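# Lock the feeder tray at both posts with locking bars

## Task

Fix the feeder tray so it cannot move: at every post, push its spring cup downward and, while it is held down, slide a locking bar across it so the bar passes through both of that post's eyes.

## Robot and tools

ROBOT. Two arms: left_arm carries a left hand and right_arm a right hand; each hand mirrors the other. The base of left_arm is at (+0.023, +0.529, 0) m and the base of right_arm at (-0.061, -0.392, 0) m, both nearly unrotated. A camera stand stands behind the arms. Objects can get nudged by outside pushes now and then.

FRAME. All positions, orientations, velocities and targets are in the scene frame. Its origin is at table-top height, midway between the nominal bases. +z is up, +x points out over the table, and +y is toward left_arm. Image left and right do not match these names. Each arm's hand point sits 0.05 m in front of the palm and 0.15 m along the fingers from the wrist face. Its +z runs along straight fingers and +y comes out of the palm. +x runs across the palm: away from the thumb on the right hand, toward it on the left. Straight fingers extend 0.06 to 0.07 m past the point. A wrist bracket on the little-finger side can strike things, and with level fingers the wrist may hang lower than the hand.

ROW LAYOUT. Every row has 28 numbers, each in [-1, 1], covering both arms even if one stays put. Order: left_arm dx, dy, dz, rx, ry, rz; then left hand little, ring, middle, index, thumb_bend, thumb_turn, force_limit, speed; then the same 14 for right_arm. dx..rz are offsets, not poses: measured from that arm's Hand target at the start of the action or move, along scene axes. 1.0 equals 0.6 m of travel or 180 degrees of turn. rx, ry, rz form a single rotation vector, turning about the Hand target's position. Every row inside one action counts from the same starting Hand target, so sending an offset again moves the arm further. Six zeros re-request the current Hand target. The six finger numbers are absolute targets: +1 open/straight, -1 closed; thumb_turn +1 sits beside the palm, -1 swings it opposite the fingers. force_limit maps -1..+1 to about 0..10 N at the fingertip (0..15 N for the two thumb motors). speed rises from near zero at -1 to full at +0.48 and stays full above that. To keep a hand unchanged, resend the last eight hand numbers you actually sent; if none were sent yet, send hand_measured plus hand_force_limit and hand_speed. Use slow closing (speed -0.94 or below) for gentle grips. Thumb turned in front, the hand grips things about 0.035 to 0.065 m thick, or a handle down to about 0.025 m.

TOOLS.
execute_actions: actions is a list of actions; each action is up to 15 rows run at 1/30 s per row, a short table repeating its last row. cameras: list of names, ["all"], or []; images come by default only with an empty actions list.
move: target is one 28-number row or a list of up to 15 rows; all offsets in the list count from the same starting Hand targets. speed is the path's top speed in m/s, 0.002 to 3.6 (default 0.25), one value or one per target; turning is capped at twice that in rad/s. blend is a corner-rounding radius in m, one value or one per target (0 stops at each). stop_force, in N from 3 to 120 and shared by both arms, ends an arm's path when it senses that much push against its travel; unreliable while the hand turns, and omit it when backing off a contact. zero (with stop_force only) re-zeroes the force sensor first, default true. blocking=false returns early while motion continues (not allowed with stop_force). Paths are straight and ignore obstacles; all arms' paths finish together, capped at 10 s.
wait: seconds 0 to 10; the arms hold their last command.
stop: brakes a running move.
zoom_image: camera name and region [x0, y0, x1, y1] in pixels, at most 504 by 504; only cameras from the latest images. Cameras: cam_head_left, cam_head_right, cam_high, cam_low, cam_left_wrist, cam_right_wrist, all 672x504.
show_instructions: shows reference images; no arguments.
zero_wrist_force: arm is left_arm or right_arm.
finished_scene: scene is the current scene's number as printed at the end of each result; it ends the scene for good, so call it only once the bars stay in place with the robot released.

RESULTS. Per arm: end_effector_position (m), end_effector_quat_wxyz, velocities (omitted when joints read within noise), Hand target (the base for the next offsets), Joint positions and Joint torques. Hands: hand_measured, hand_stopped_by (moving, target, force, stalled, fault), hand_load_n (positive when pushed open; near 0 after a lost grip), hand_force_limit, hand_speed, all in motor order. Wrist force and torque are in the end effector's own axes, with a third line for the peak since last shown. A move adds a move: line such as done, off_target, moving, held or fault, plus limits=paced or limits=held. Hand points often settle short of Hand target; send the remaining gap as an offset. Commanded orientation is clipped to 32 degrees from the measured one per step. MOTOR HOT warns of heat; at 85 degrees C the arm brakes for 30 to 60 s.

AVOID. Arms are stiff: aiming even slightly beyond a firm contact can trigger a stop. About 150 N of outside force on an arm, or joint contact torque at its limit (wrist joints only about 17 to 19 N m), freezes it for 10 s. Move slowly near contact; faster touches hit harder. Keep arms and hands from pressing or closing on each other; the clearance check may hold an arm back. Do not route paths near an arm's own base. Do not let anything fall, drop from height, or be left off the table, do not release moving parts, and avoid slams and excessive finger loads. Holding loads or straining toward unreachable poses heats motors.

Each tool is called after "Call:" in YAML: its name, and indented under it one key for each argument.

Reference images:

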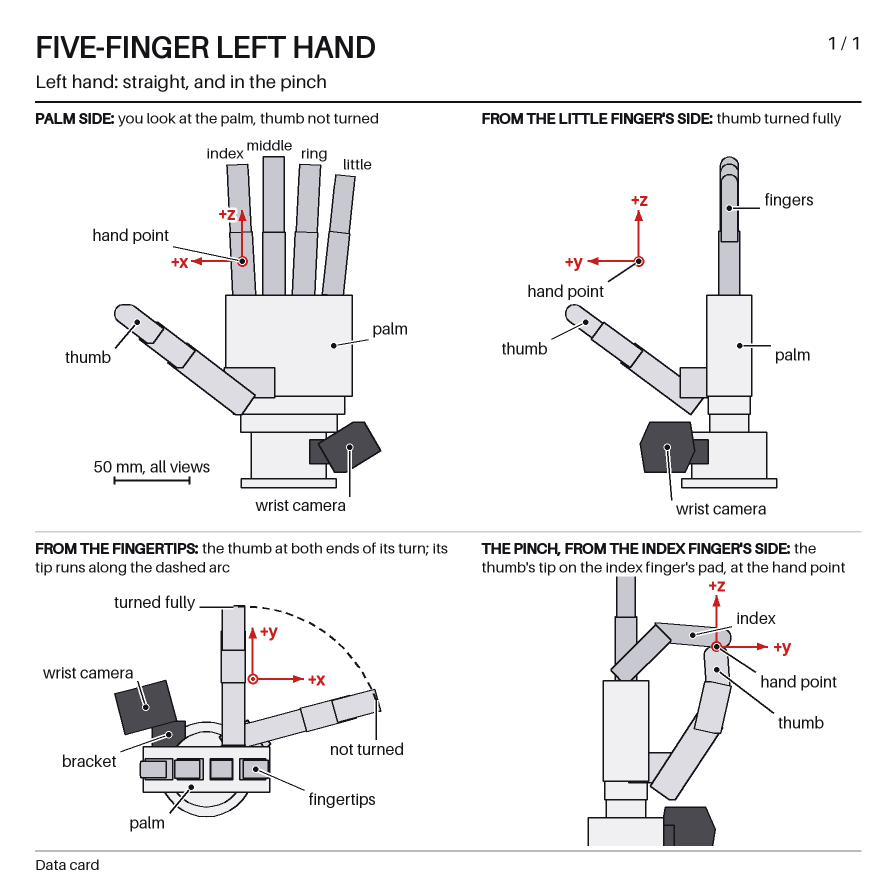

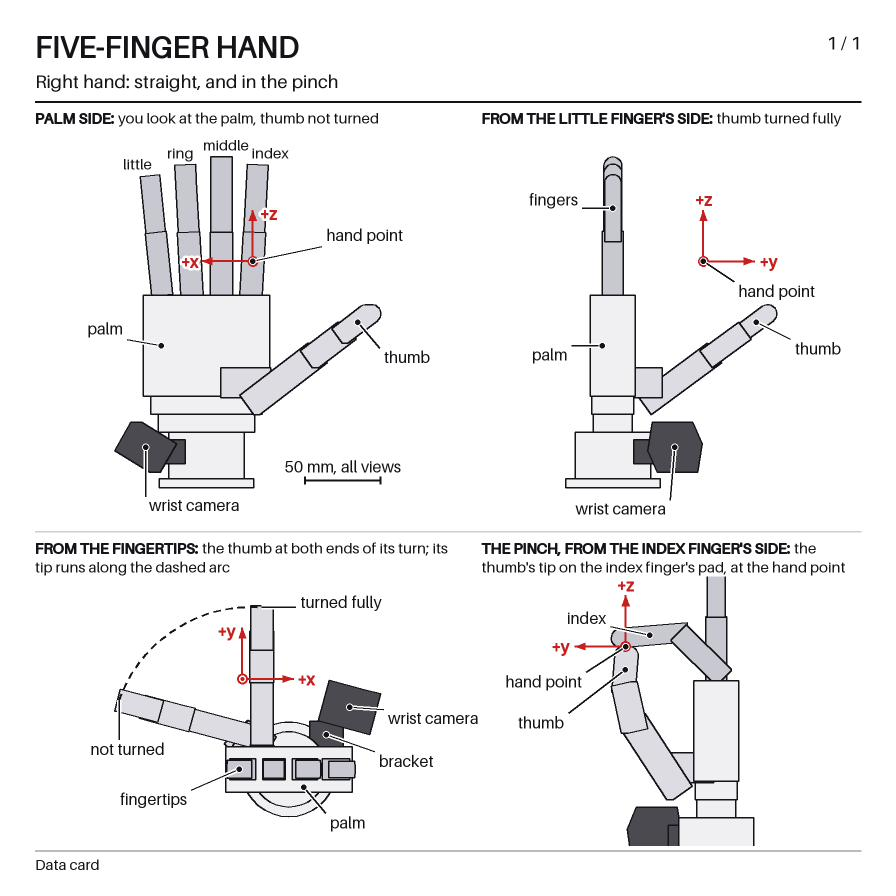

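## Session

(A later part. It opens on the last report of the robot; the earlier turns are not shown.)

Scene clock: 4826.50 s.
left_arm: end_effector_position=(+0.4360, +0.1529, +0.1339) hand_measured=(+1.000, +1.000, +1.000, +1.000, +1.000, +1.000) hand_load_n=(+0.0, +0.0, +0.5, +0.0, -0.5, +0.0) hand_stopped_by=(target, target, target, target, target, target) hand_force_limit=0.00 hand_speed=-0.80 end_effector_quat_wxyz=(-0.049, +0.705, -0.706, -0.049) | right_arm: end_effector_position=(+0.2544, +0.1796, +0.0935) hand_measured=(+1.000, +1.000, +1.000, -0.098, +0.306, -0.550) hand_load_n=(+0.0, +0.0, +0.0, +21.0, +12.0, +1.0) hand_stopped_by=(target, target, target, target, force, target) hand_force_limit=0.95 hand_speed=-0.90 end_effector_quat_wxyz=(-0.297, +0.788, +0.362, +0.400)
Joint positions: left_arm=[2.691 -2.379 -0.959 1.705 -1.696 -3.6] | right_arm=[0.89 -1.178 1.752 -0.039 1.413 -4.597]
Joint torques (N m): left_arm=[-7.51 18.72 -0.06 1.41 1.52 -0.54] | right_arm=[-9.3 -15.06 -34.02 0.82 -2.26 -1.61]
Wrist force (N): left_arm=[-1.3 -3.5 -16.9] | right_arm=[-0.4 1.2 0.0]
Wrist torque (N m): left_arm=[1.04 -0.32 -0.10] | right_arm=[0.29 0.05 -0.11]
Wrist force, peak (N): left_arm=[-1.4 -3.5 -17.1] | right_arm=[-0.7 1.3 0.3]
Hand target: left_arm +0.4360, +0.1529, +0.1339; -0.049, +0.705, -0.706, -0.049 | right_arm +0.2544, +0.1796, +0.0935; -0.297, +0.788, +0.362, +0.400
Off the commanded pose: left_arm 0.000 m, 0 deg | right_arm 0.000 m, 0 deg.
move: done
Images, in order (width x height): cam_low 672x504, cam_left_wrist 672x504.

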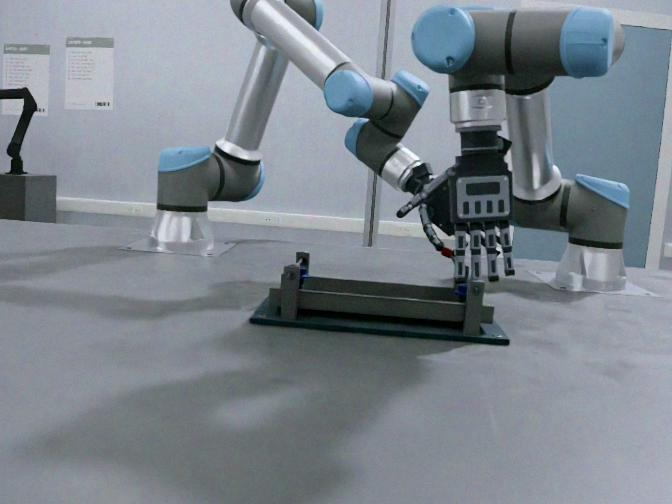

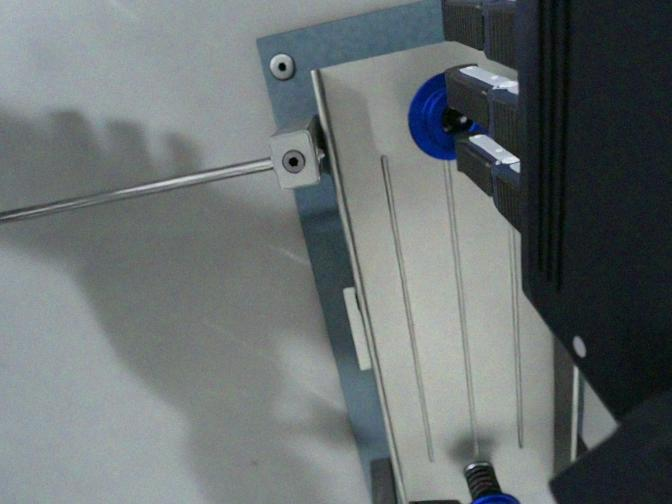

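Call:
move:
  target: [0,0,0,0,0,0,1,1,1,1,1,1,0,-0.8,0.05,-0.0029,0,0,0,0,1,1,1,-0.1,0.1,-0.55,0.95,-0.9]
  speed: 0.02
  stop_force: 4
  cameras: ["cam_low","cam_left_wrist"]

Call:
zoom_image:
  camera: "cam_low"
  region: [448, 255, 484, 300]

Call:
zoom_image:
  camera: "cam_left_wrist"
  region: [270, 60, 530, 200]

Scene clock: 4848.47 s.
left_arm: end_effector_position=(+0.4360, +0.1529, +0.1339) hand_measured=(+1.000, +1.000, +1.000, +1.000, +1.000, +1.000) hand_load_n=(+0.0, +0.0, +0.5, +0.0, +0.0, +0.0) hand_stopped_by=(target, target, target, target, target, target) hand_force_limit=0.00 hand_speed=-0.80 end_effector_quat_wxyz=(-0.049, +0.705, -0.706, -0.049) | right_arm: end_effector_position=(+0.2844, +0.1778, +0.0935) hand_measured=(+1.000, +1.000, +1.000, -0.098, +0.306, -0.550) hand_load_n=(+0.0, +0.0, +0.0, +21.0, +12.0, +1.0) hand_stopped_by=(target, target, target, target, force, target) hand_force_limit=0.95 hand_speed=-0.90 end_effector_quat_wxyz=(-0.297, +0.788, +0.362, +0.400)
Joint positions: left_arm=[2.691 -2.379 -0.959 1.705 -1.696 -3.6] | right_arm=[0.837 -1.154 1.717 -0.023 1.367 -4.625]
Joint torques (N m): left_arm=[4.89 19.84 0.17 1.19 1.57 0.89] | right_arm=[-9.48 -15.97 -34.03 1.5 -2.28 -1.84]
Wrist force (N): left_arm=[-1.3 -3.5 -17.1] | right_arm=[-0.5 1.1 0.0]
Wrist torque (N m): left_arm=[1.07 -0.33 -0.10] | right_arm=[0.27 0.06 0.04]
Wrist force, peak (N): left_arm=[-1.3 -3.6 -17.2] | right_arm=[-0.7 1.3 -0.1]
Hand target: left_arm +0.4360, +0.1529, +0.1339; -0.049, +0.705, -0.706, -0.049 | right_arm +0.2844, +0.1778, +0.0935; -0.297, +0.788, +0.362, +0.400
Off the commanded pose: left_arm 0.000 m, 0 deg | right_arm 0.000 m, 0 deg.
move: done
Images, in order (width x height): cam_low 672x504, cam_left_wrist 672x504.

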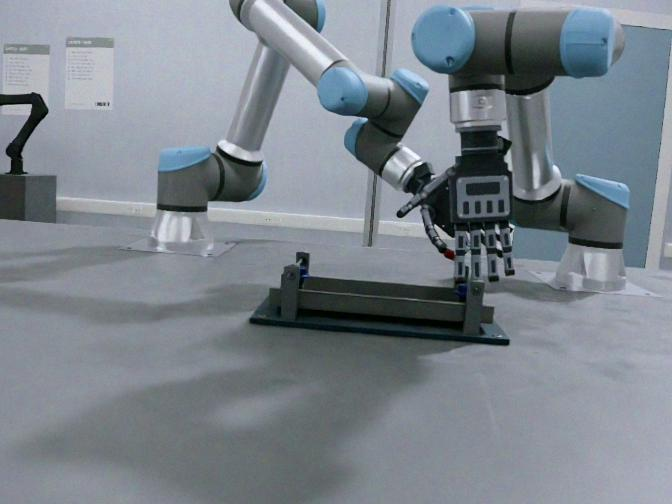

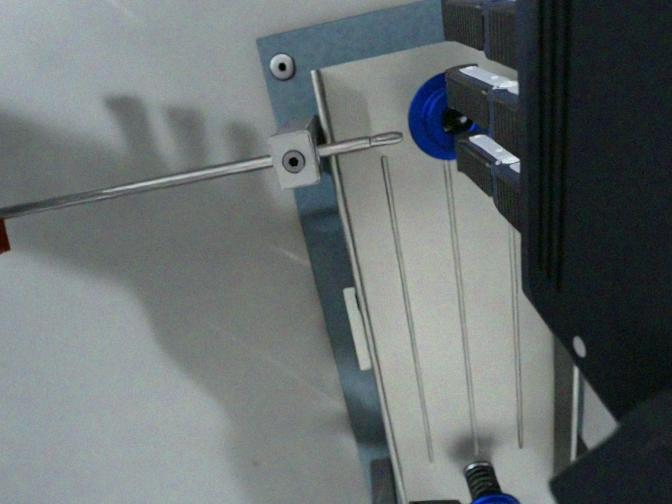

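Scaled by 11.200 from the camera's 672x504 image, which has a finer 960x720 frame.

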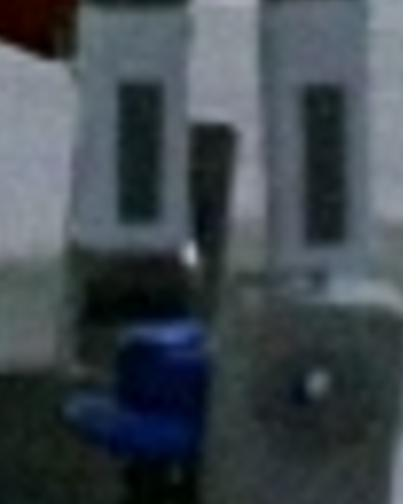

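Scaled by 1.938 from the camera's 672x504 image, which has a finer 960x720 frame.

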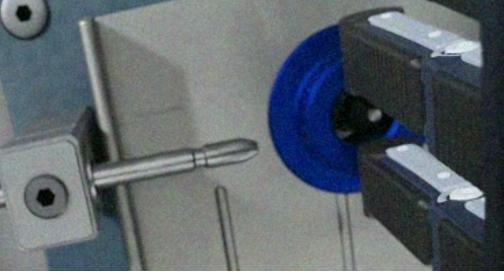

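Call:
zoom_image:
  camera: "cam_low"
  region: [458, 268, 474, 284]

Call:
wait:
  seconds: 0
  cameras: ["cam_right_wrist","cam_head_right","cam_head_left"]

Scaled by 31.500 from the camera's 672x504 image, which has a finer 960x720 frame.

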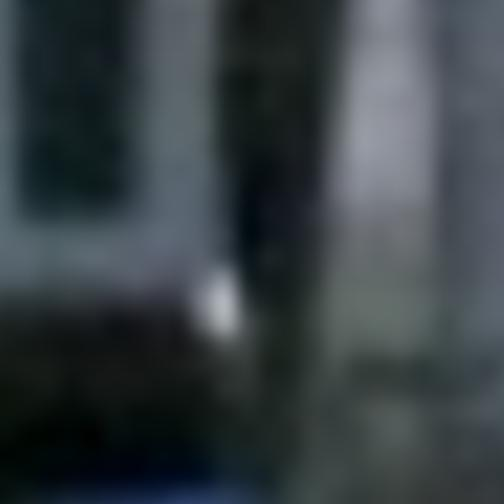

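Scene clock: 4866.20 s.
left_arm: end_effector_position=(+0.4360, +0.1529, +0.1339) hand_measured=(+1.000, +1.000, +1.000, +1.000, +1.000, +1.000) hand_load_n=(+0.0, +0.0, +1.0, +0.0, +0.0, +0.0) hand_stopped_by=(target, target, target, target, target, target) hand_force_limit=0.00 hand_speed=-0.80 end_effector_quat_wxyz=(-0.049, +0.705, -0.706, -0.049) | right_arm: end_effector_position=(+0.2844, +0.1778, +0.0935) hand_measured=(+1.000, +1.000, +1.000, -0.098, +0.306, -0.550) hand_load_n=(+0.0, +0.0, +0.0, +21.0, +12.0, +1.0) hand_stopped_by=(target, target, target, target, force, target) hand_force_limit=0.95 hand_speed=-0.90 end_effector_quat_wxyz=(-0.297, +0.788, +0.362, +0.400)
Joint positions: left_arm=[2.691 -2.379 -0.959 1.705 -1.696 -3.6] | right_arm=[0.837 -1.154 1.717 -0.023 1.367 -4.625]
Joint torques (N m): left_arm=[7.53 19.59 -0.33 1.32 1.6 1.03] | right_arm=[-9.81 -15.91 -34.68 1.45 -2.3 -1.88]
Wrist force (N): left_arm=[-1.3 -3.5 -16.6] | right_arm=[-0.4 1.1 0.3]
Wrist torque (N m): left_arm=[1.03 -0.31 -0.10] | right_arm=[0.25 0.03 0.04]
Wrist force, peak (N): left_arm=[-1.2 -3.6 -17.2] | right_arm=[-0.7 1.5 0.3]
Hand target: left_arm +0.4360, +0.1529, +0.1339; -0.049, +0.705, -0.706, -0.049 | right_arm +0.2844, +0.1778, +0.0935; -0.297, +0.788, +0.362, +0.400
Off the commanded pose: left_arm 0.000 m, 0 deg | right_arm 0.000 m, 0 deg.
Images, in order (width x height): cam_head_left 672x504, cam_head_right 672x504, cam_right_wrist 672x504.

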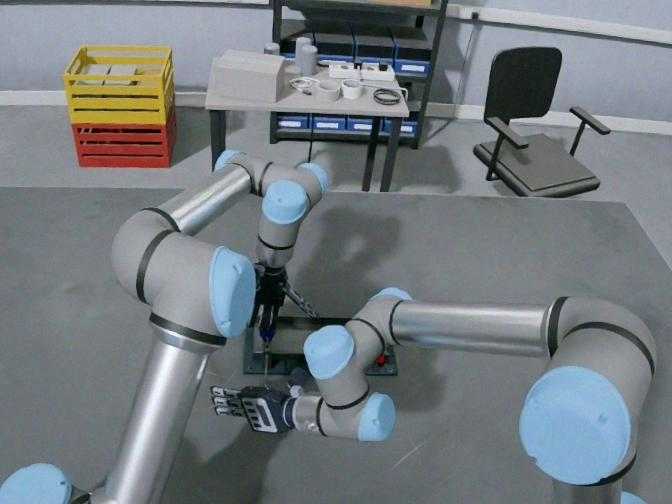

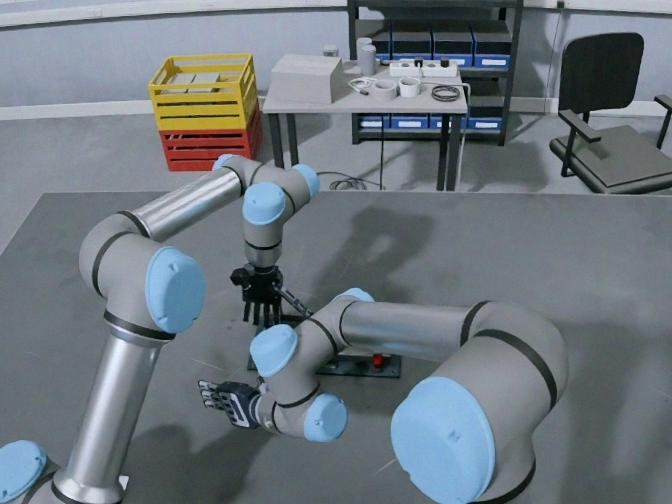

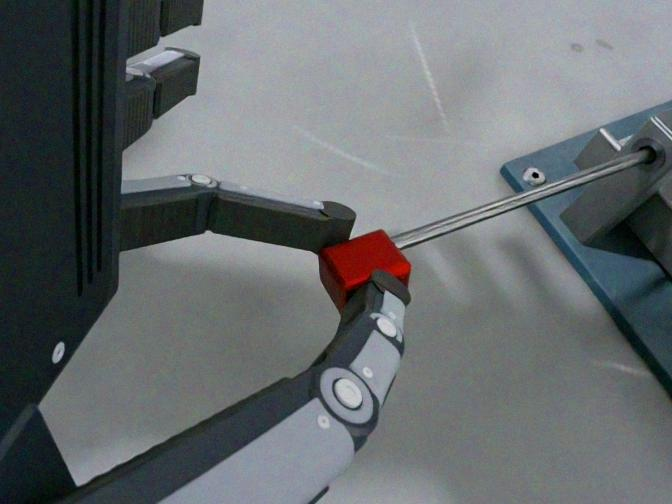

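Call:
wait:
  seconds: 0
  cameras: ["cam_right_wrist","cam_left_wrist"]

Call:
zoom_image:
  camera: "cam_right_wrist"
  region: [390, 200, 490, 260]

Call:
zoom_image:
  camera: "cam_right_wrist"
  region: [572, 120, 672, 200]

Call:
zoom_image:
  camera: "cam_left_wrist"
  region: [0, 170, 100, 240]

Call:
zoom_image:
  camera: "cam_left_wrist"
  region: [310, 110, 410, 180]

Scene clock: 4897.03 s.
left_arm: end_effector_position=(+0.4360, +0.1529, +0.1339) hand_measured=(+1.000, +1.000, +1.000, +1.000, +1.000, +1.000) hand_load_n=(+0.0, +0.0, +0.5, +0.0, +0.0, +0.0) hand_stopped_by=(target, target, target, target, target, target) hand_force_limit=0.00 hand_speed=-0.80 end_effector_quat_wxyz=(-0.049, +0.705, -0.706, -0.049) | right_arm: end_effector_position=(+0.2844, +0.1778, +0.0935) hand_measured=(+1.000, +1.000, +1.000, -0.098, +0.306, -0.550) hand_load_n=(+0.0, +0.0, +0.0, +21.0, +12.0, +1.0) hand_stopped_by=(target, target, target, target, force, target) hand_force_limit=0.95 hand_speed=-0.90 end_effector_quat_wxyz=(-0.297, +0.788, +0.362, +0.400)
Joint positions: left_arm=[2.691 -2.379 -0.959 1.705 -1.696 -3.6] | right_arm=[0.837 -1.154 1.717 -0.023 1.367 -4.625]
Joint torques (N m): left_arm=[7.95 20.47 -0.06 1.46 1.71 1.02] | right_arm=[-9.26 -15.48 -34.6 1.36 -2.35 -1.84]
Wrist force (N): left_arm=[-1.3 -3.6 -16.8] | right_arm=[-0.6 1.3 0.0]
Wrist torque (N m): left_arm=[1.03 -0.31 -0.10] | right_arm=[0.30 0.09 0.03]
Wrist force, peak (N): left_arm=[-1.1 -3.5 -17.2] | right_arm=[-0.4 1.7 0.0]
Hand target: left_arm +0.4360, +0.1529, +0.1339; -0.049, +0.705, -0.706, -0.049 | right_arm +0.2844, +0.1778, +0.0935; -0.297, +0.788, +0.362, +0.400
Off the commanded pose: left_arm 0.000 m, 0 deg | right_arm 0.000 m, 0 deg.
Images, in order (width x height): cam_left_wrist 672x504, cam_right_wrist 672x504.

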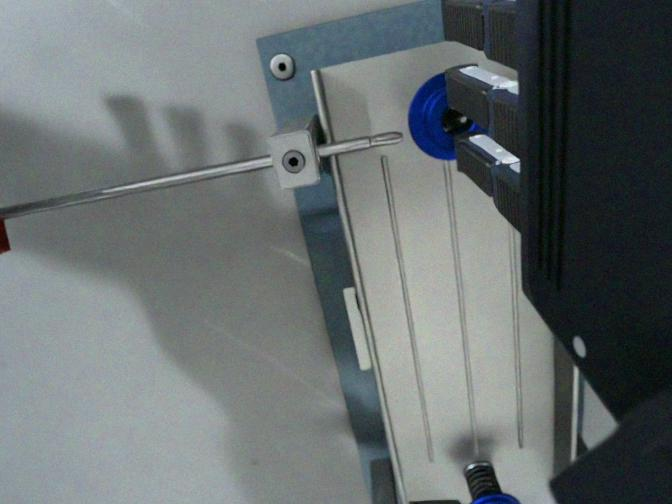

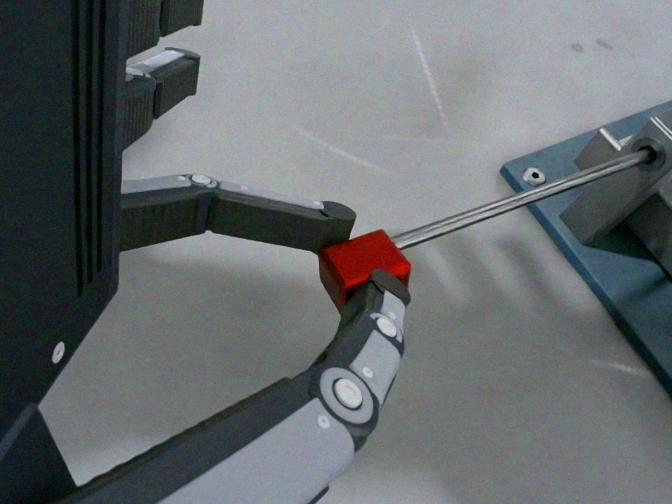

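Scaled by 5.040 from the camera's 672x504 image, which has a finer 960x720 frame.

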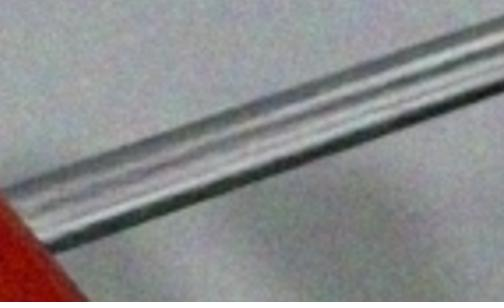

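Scaled by 5.040 from the camera's 672x504 image, which has a finer 960x720 frame.

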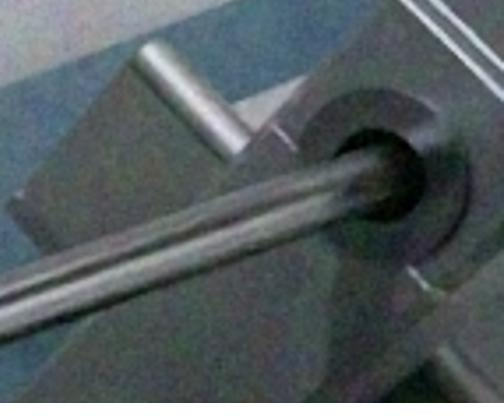

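Scaled by 5.040 from the camera's 672x504 image, which has a finer 960x720 frame.

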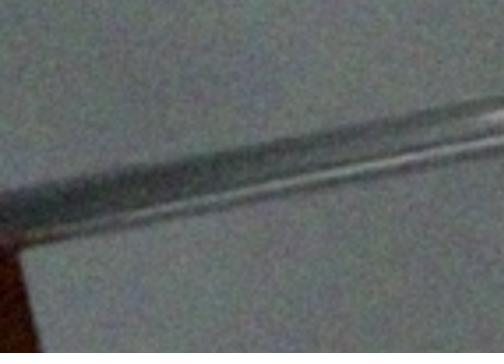

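Scaled by 5.040 from the camera's 672x504 image, which has a finer 960x720 frame.

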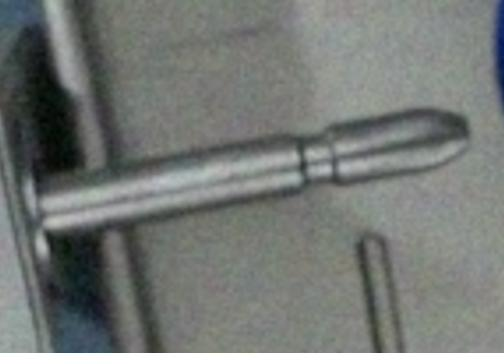

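Call:
move:
  target: [0,0,0,0,0,0,1,1,1,1,1,1,0,-0.8,0.0333,-0.0020,0,0,0,0,1,1,1,-0.1,0.1,-0.55,0.95,-0.9]
  speed: 0.02
  stop_force: 4
  cameras: ["cam_low","cam_left_wrist"]

Call:
zoom_image:
  camera: "cam_low"
  region: [448, 255, 484, 300]

Call:
zoom_image:
  camera: "cam_left_wrist"
  region: [370, 80, 490, 170]

Scene clock: 4928.03 s.
left_arm: end_effector_position=(+0.4360, +0.1529, +0.1339) hand_measured=(+1.000, +1.000, +1.000, +1.000, +1.000, +1.000) hand_load_n=(+0.0, +0.0, +0.5, +0.0, +0.0, +0.0) hand_stopped_by=(target, target, target, target, target, target) hand_force_limit=0.00 hand_speed=-0.80 end_effector_quat_wxyz=(-0.049, +0.705, -0.706, -0.049) | right_arm: end_effector_position=(+0.3044, +0.1766, +0.0935) hand_measured=(+1.000, +1.000, +1.000, -0.098, +0.306, -0.550) hand_load_n=(+0.0, +0.0, +0.0, +21.0, +12.0, +1.0) hand_stopped_by=(target, target, target, target, force, target) hand_force_limit=0.95 hand_speed=-0.90 end_effector_quat_wxyz=(-0.297, +0.788, +0.362, +0.400)
Joint positions: left_arm=[2.691 -2.379 -0.959 1.705 -1.696 -3.6] | right_arm=[0.803 -1.136 1.691 -0.011 1.338 -4.642]
Joint torques (N m): left_arm=[8.08 19.5 -0.27 1.42 1.7 0.84] | right_arm=[-9.56 -16.49 -34.42 1.49 -2.35 -1.95]
Wrist force (N): left_arm=[-1.2 -3.4 -16.9] | right_arm=[-0.5 1.1 -0.2]
Wrist torque (N m): left_arm=[1.07 -0.34 -0.10] | right_arm=[0.28 0.05 0.05]
Wrist force, peak (N): left_arm=[-1.2 -3.6 -17.2] | right_arm=[-0.5 1.4 0.5]
Hand target: left_arm +0.4360, +0.1529, +0.1339; -0.049, +0.705, -0.706, -0.049 | right_arm +0.3044, +0.1766, +0.0935; -0.297, +0.788, +0.362, +0.400
Off the commanded pose: left_arm 0.000 m, 0 deg | right_arm 0.000 m, 0 deg.
move: done
Images, in order (width x height): cam_low 672x504, cam_left_wrist 672x504.

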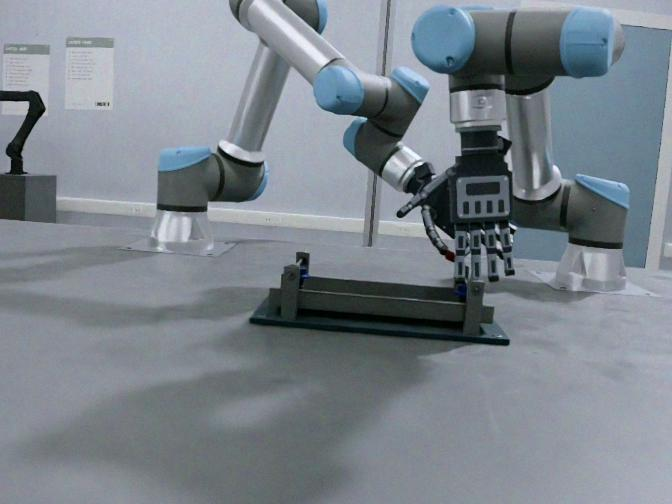

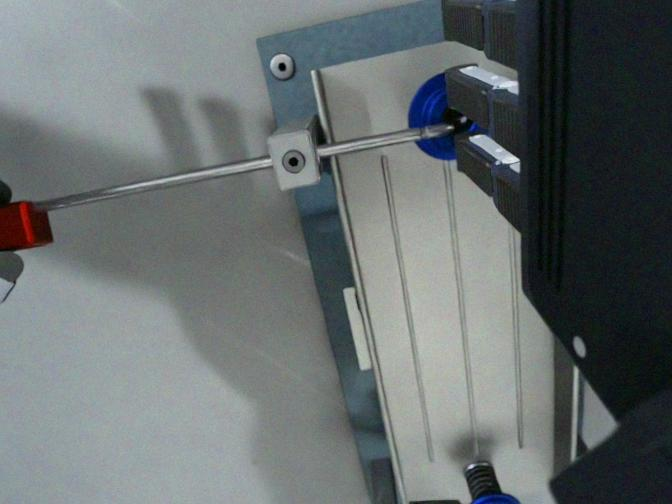

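Scaled by 11.200 from the camera's 672x504 image, which has a finer 960x720 frame.

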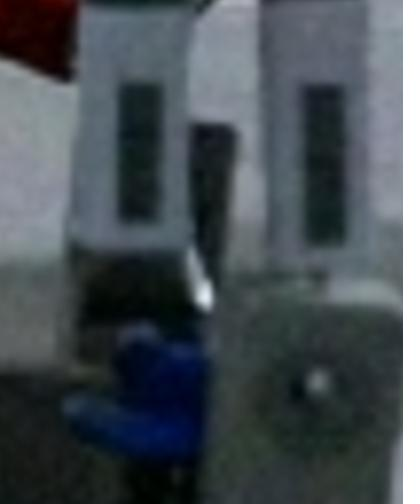

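Scaled by 4.200 from the camera's 672x504 image, which has a finer 960x720 frame.

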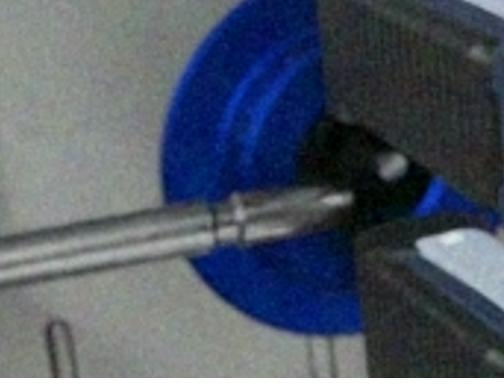

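Call:
zoom_image:
  camera: "cam_low"
  region: [270, 240, 320, 300]

Call:
zoom_image:
  camera: "cam_low"
  region: [455, 260, 480, 292]

Scaled by 8.400 from the camera's 672x504 image, which has a finer 960x720 frame.

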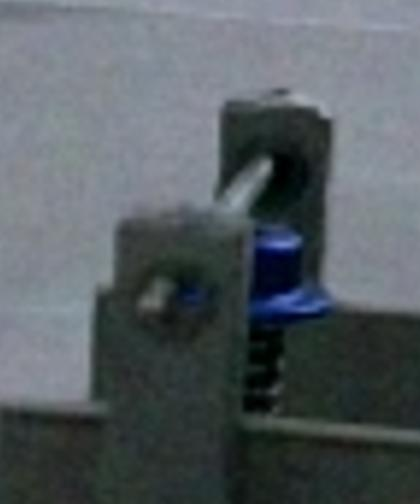

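Scaled by 15.750 from the camera's 672x504 image, which has a finer 960x720 frame.

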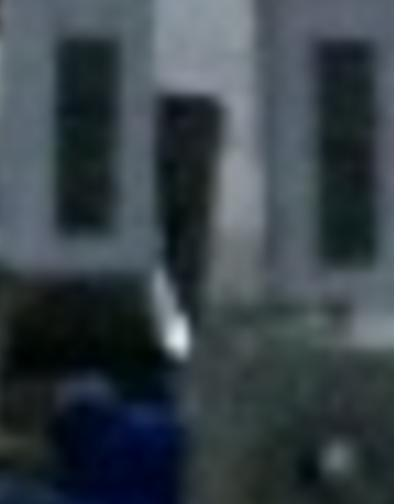

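Call:
zoom_image:
  camera: "cam_low"
  region: [240, 280, 300, 330]

Call:
zoom_image:
  camera: "cam_low"
  region: [470, 290, 530, 350]

Scaled by 8.400 from the camera's 672x504 image, which has a finer 960x720 frame.

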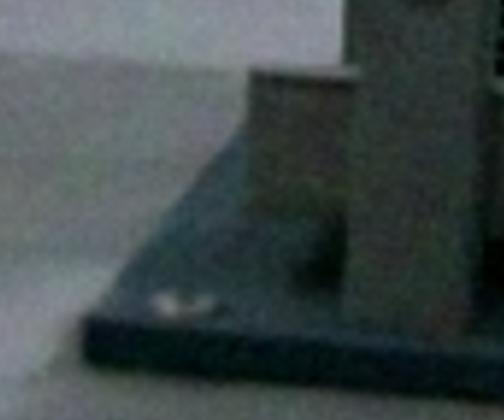

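Scaled by 8.400 from the camera's 672x504 image, which has a finer 960x720 frame.

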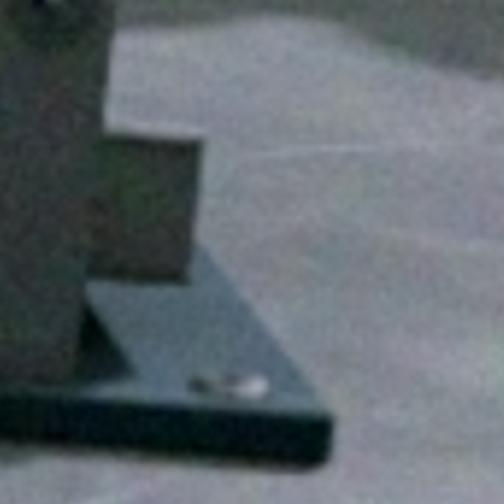

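Call:
zoom_image:
  camera: "cam_low"
  region: [460, 266, 476, 286]

Call:
zoom_image:
  camera: "cam_left_wrist"
  region: [425, 105, 475, 150]

Scaled by 25.200 from the camera's 672x504 image, which has a finer 960x720 frame.

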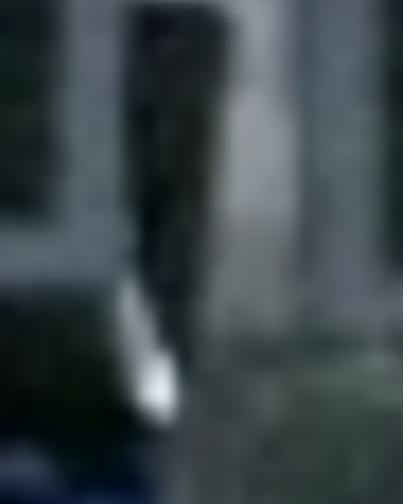

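Scaled by 10.080 from the camera's 672x504 image, which has a finer 960x720 frame.

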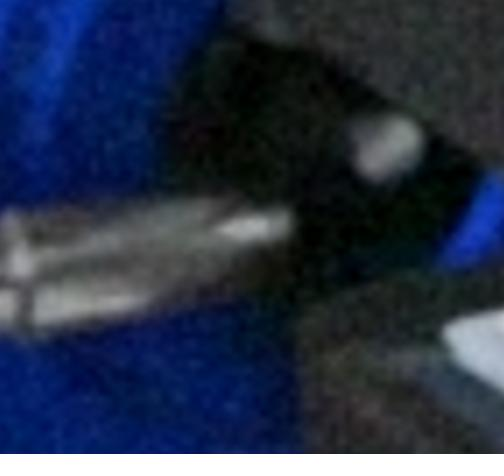

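Call:
move:
  target: [0,0,0,0,0,0,1,1,1,1,1,1,0,-0.8,0,-0.0025,-0.0133,0,-0.01806,0.0033,1,1,1,-0.1,0.1,-0.55,0.95,-0.9]
  speed: 0.02
  cameras: ["cam_low","cam_right_wrist"]

Call:
zoom_image:
  camera: "cam_low"
  region: [448, 255, 484, 300]

Call:
zoom_image:
  camera: "cam_right_wrist"
  region: [572, 100, 672, 180]

Scene clock: 5120.43 s.
left_arm: end_effector_position=(+0.4360, +0.1529, +0.1339) hand_measured=(+1.000, +1.000, +1.000, +1.000, +1.000, +1.000) hand_load_n=(+0.0, +0.0, +0.5, +0.0, +0.0, +0.0) hand_stopped_by=(target, target, target, target, target, target) hand_force_limit=0.00 hand_speed=-0.80 end_effector_quat_wxyz=(-0.049, +0.705, -0.706, -0.049) | right_arm: end_effector_position=(+0.3044, +0.1751, +0.0855) hand_measured=(+1.000, +1.000, +1.000, -0.098, +0.306, -0.550) hand_load_n=(+0.0, +0.0, +0.0, +20.5, +12.5, +0.5) hand_stopped_by=(target, target, target, target, force, target) hand_force_limit=0.95 hand_speed=-0.90 end_effector_quat_wxyz=(-0.289, +0.774, +0.374, +0.420)
Joint positions: left_arm=[2.691 -2.379 -0.959 1.705 -1.696 -3.6] | right_arm=[0.811 -1.136 1.734 -0.085 1.356 -4.68]
Joint torques (N m): left_arm=[7.87 19.49 -0.32 1.28 1.62 1.06] | right_arm=[8.62 -15.75 -2.08 -1.16 1.85 -1.85]
Wrist force (N): left_arm=[-1.1 -3.6 -16.9] | right_arm=[-0.4 1.0 0.0]
Wrist torque (N m): left_arm=[1.03 -0.34 -0.09] | right_arm=[0.29 0.07 0.03]
Wrist force, peak (N): left_arm=[-1.2 -3.6 -17.2] | right_arm=[-0.7 1.4 -0.1]
Hand target: left_arm +0.4360, +0.1529, +0.1339; -0.049, +0.705, -0.706, -0.049 | right_arm +0.3044, +0.1751, +0.0855; -0.289, +0.774, +0.374, +0.420
Off the commanded pose: left_arm 0.000 m, 0 deg | right_arm 0.000 m, 0 deg.
move: done
Images, in order (width x height): cam_low 672x504, cam_right_wrist 672x504.

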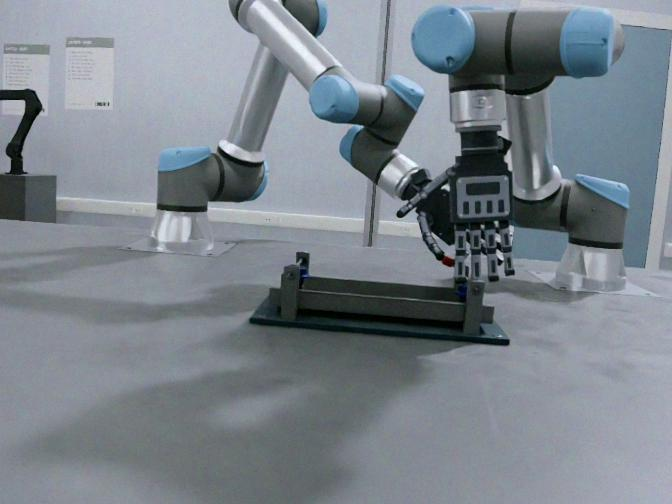

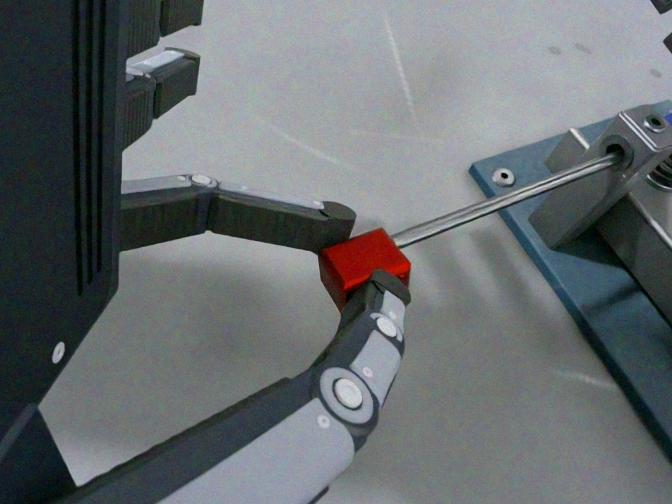

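Scaled by 11.200 from the camera's 672x504 image, which has a finer 960x720 frame.

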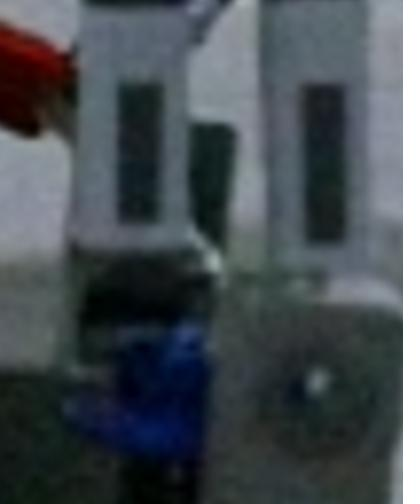

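Scaled by 5.040 from the camera's 672x504 image, which has a finer 960x720 frame.

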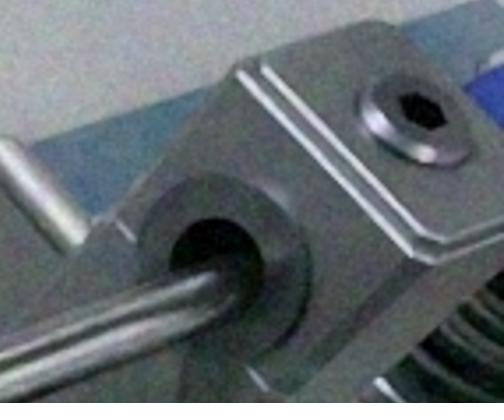

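Call:
move:
  target: [0,0,0,0,0,0,1,1,1,1,1,1,0,-0.8,0.0333,-0.0020,0,0,0,0,1,1,1,-0.1,0.1,-0.55,0.95,-0.9]
  speed: 0.02
  stop_force: 4
  cameras: ["cam_low","cam_left_wrist"]

Call:
zoom_image:
  camera: "cam_low"
  region: [448, 255, 484, 300]

Call:
zoom_image:
  camera: "cam_left_wrist"
  region: [400, 80, 500, 160]

Scene clock: 5143.20 s.
left_arm: end_effector_position=(+0.4360, +0.1529, +0.1339) hand_measured=(+1.000, +1.000, +1.000, +1.000, +1.000, +1.000) hand_load_n=(+0.0, +0.0, +0.5, +0.0, +0.0, +0.0) hand_stopped_by=(target, target, target, target, target, target) hand_force_limit=0.00 hand_speed=-0.80 end_effector_quat_wxyz=(-0.049, +0.705, -0.706, -0.049) | right_arm: end_effector_position=(+0.3243, +0.1739, +0.0855) hand_measured=(+1.000, +1.000, +1.000, -0.098, +0.306, -0.550) hand_load_n=(+0.0, +0.0, +0.0, +21.0, +12.5, +1.0) hand_stopped_by=(target, target, target, target, force, target) hand_force_limit=0.95 hand_speed=-0.90 end_effector_quat_wxyz=(-0.289, +0.774, +0.374, +0.420)
Joint positions: left_arm=[2.691 -2.379 -0.959 1.705 -1.696 -3.6] | right_arm=[0.778 -1.117 1.706 -0.072 1.327 -4.697]
Joint torques (N m): left_arm=[8.08 19.81 -0.35 1.28 1.72 1.03] | right_arm=[-9.68 -16.63 -34.15 1.36 -2.36 -2.02]
Wrist force (N): left_arm=[-1.5 -3.4 -17.1] | right_arm=[-0.5 0.9 -0.2]
Wrist torque (N m): left_arm=[1.08 -0.30 -0.12] | right_arm=[0.25 0.06 0.05]
Wrist force, peak (N): left_arm=[-1.4 -3.5 -17.3] | right_arm=[-0.6 1.4 0.0]
Hand target: left_arm +0.4360, +0.1529, +0.1339; -0.049, +0.705, -0.706, -0.049 | right_arm +0.3243, +0.1739, +0.0855; -0.289, +0.774, +0.374, +0.420
Off the commanded pose: left_arm 0.000 m, 0 deg | right_arm 0.000 m, 0 deg.
move: done
Images, in order (width x height): cam_low 672x504, cam_left_wrist 672x504.

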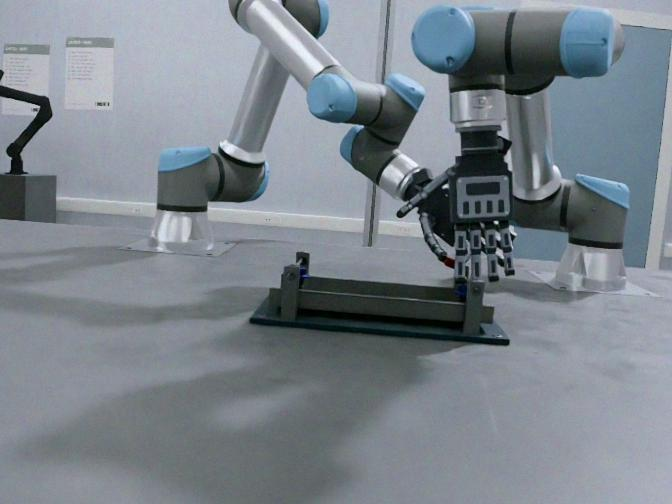

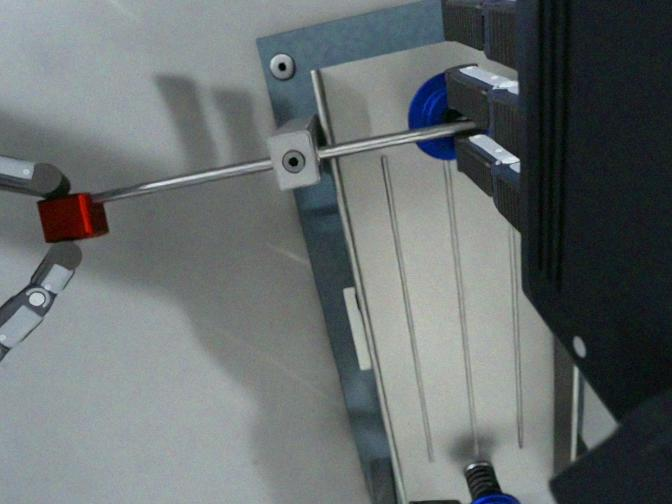

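Scaled by 11.200 from the camera's 672x504 image, which has a finer 960x720 frame.

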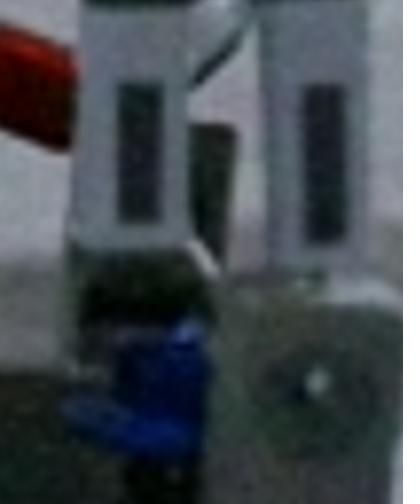

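Scaled by 5.040 from the camera's 672x504 image, which has a finer 960x720 frame.

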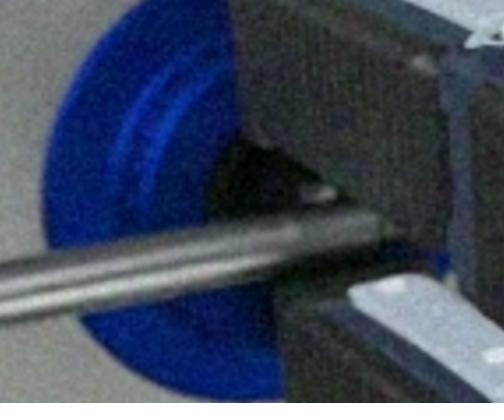

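Call:
zoom_image:
  camera: "cam_low"
  region: [460, 266, 476, 286]

Scaled by 25.200 from the camera's 672x504 image, which has a finer 960x720 frame.

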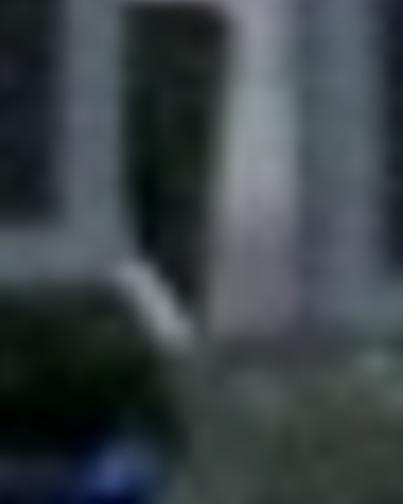

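Call:
move:
  target: [0,0,0,0,0,0,1,1,1,1,1,1,0,-0.8,0,0.0017,0.0042,0,0,0,1,1,1,-0.1,0.1,-0.55,0.95,-0.9]
  speed: 0.02
  cameras: ["cam_low","cam_right_wrist"]

Call:
zoom_image:
  camera: "cam_low"
  region: [460, 266, 476, 286]

Call:
zoom_image:
  camera: "cam_right_wrist"
  region: [540, 100, 640, 180]

Scene clock: 5201.07 s.
left_arm: end_effector_position=(+0.4360, +0.1529, +0.1339) hand_measured=(+1.000, +1.000, +1.000, +1.000, +1.000, +1.000) hand_load_n=(+0.0, +0.0, +0.5, +0.0, -0.5, +0.0) hand_stopped_by=(target, target, target, target, target, target) hand_force_limit=0.00 hand_speed=-0.80 end_effector_quat_wxyz=(-0.049, +0.705, -0.706, -0.049) | right_arm: end_effector_position=(+0.3243, +0.1749, +0.0879) hand_measured=(+1.000, +1.000, +1.000, -0.098, +0.306, -0.550) hand_load_n=(+0.0, +0.0, +0.0, +21.0, +12.5, +1.0) hand_stopped_by=(target, target, target, target, force, target) hand_force_limit=0.95 hand_speed=-0.90 end_effector_quat_wxyz=(-0.289, +0.774, +0.374, +0.420)
Joint positions: left_arm=[2.691 -2.379 -0.959 1.705 -1.696 -3.6] | right_arm=[0.779 -1.119 1.701 -0.066 1.328 -4.696]
Joint torques (N m): left_arm=[7.5 20.09 0.72 1.17 1.65 0.99] | right_arm=[8.55 -49.47 -33.81 1.45 1.73 1.35]
Wrist force (N): left_arm=[-1.2 -3.6 -16.7] | right_arm=[-0.5 1.3 0.1]
Wrist torque (N m): left_arm=[1.03 -0.33 -0.09] | right_arm=[0.29 0.04 0.07]
Wrist force, peak (N): left_arm=[-1.2 -3.8 -17.2] | right_arm=[-0.7 1.3 -0.2]
Hand target: left_arm +0.4360, +0.1529, +0.1339; -0.049, +0.705, -0.706, -0.049 | right_arm +0.3243, +0.1749, +0.0880; -0.289, +0.774, +0.374, +0.420
Off the commanded pose: left_arm 0.000 m, 0 deg | right_arm 0.000 m, 0 deg.
move: done
Images, in order (width x height): cam_low 672x504, cam_right_wrist 672x504.

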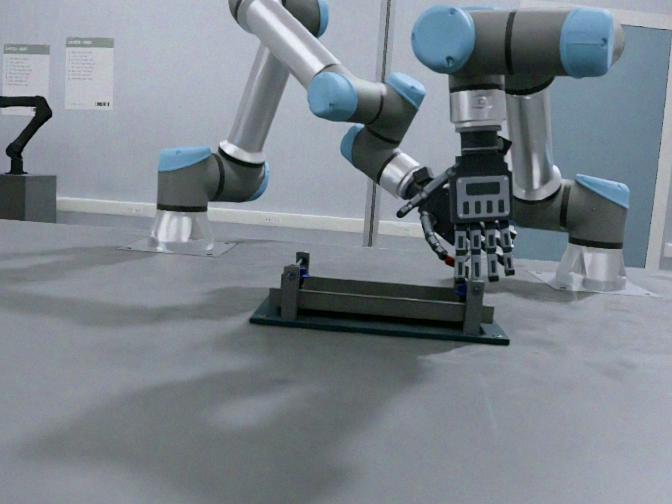

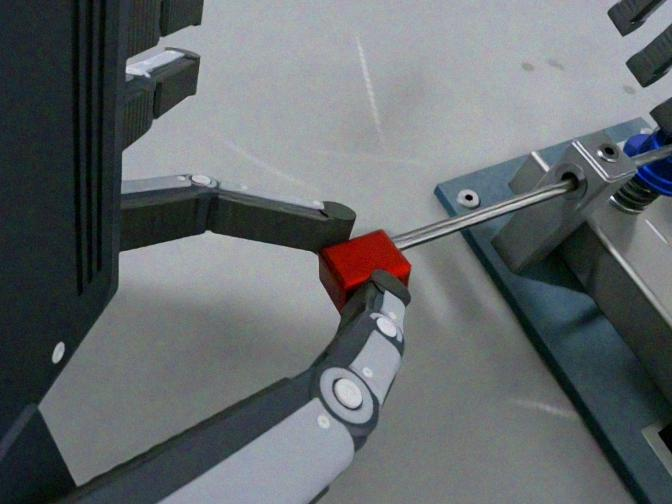

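Scaled by 25.200 from the camera's 672x504 image, which has a finer 960x720 frame.

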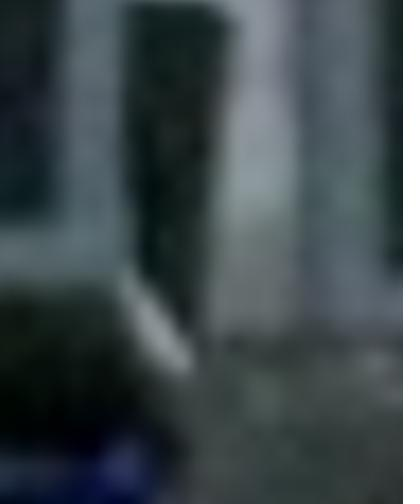

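Scaled by 5.040 from the camera's 672x504 image, which has a finer 960x720 frame.

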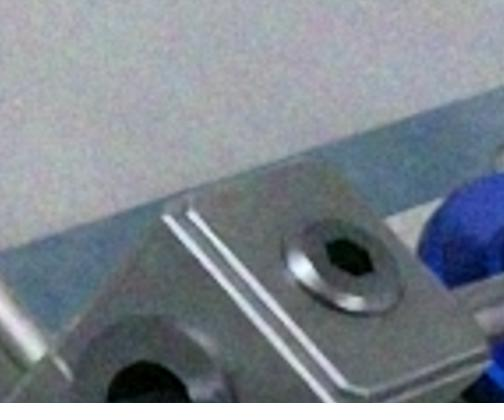

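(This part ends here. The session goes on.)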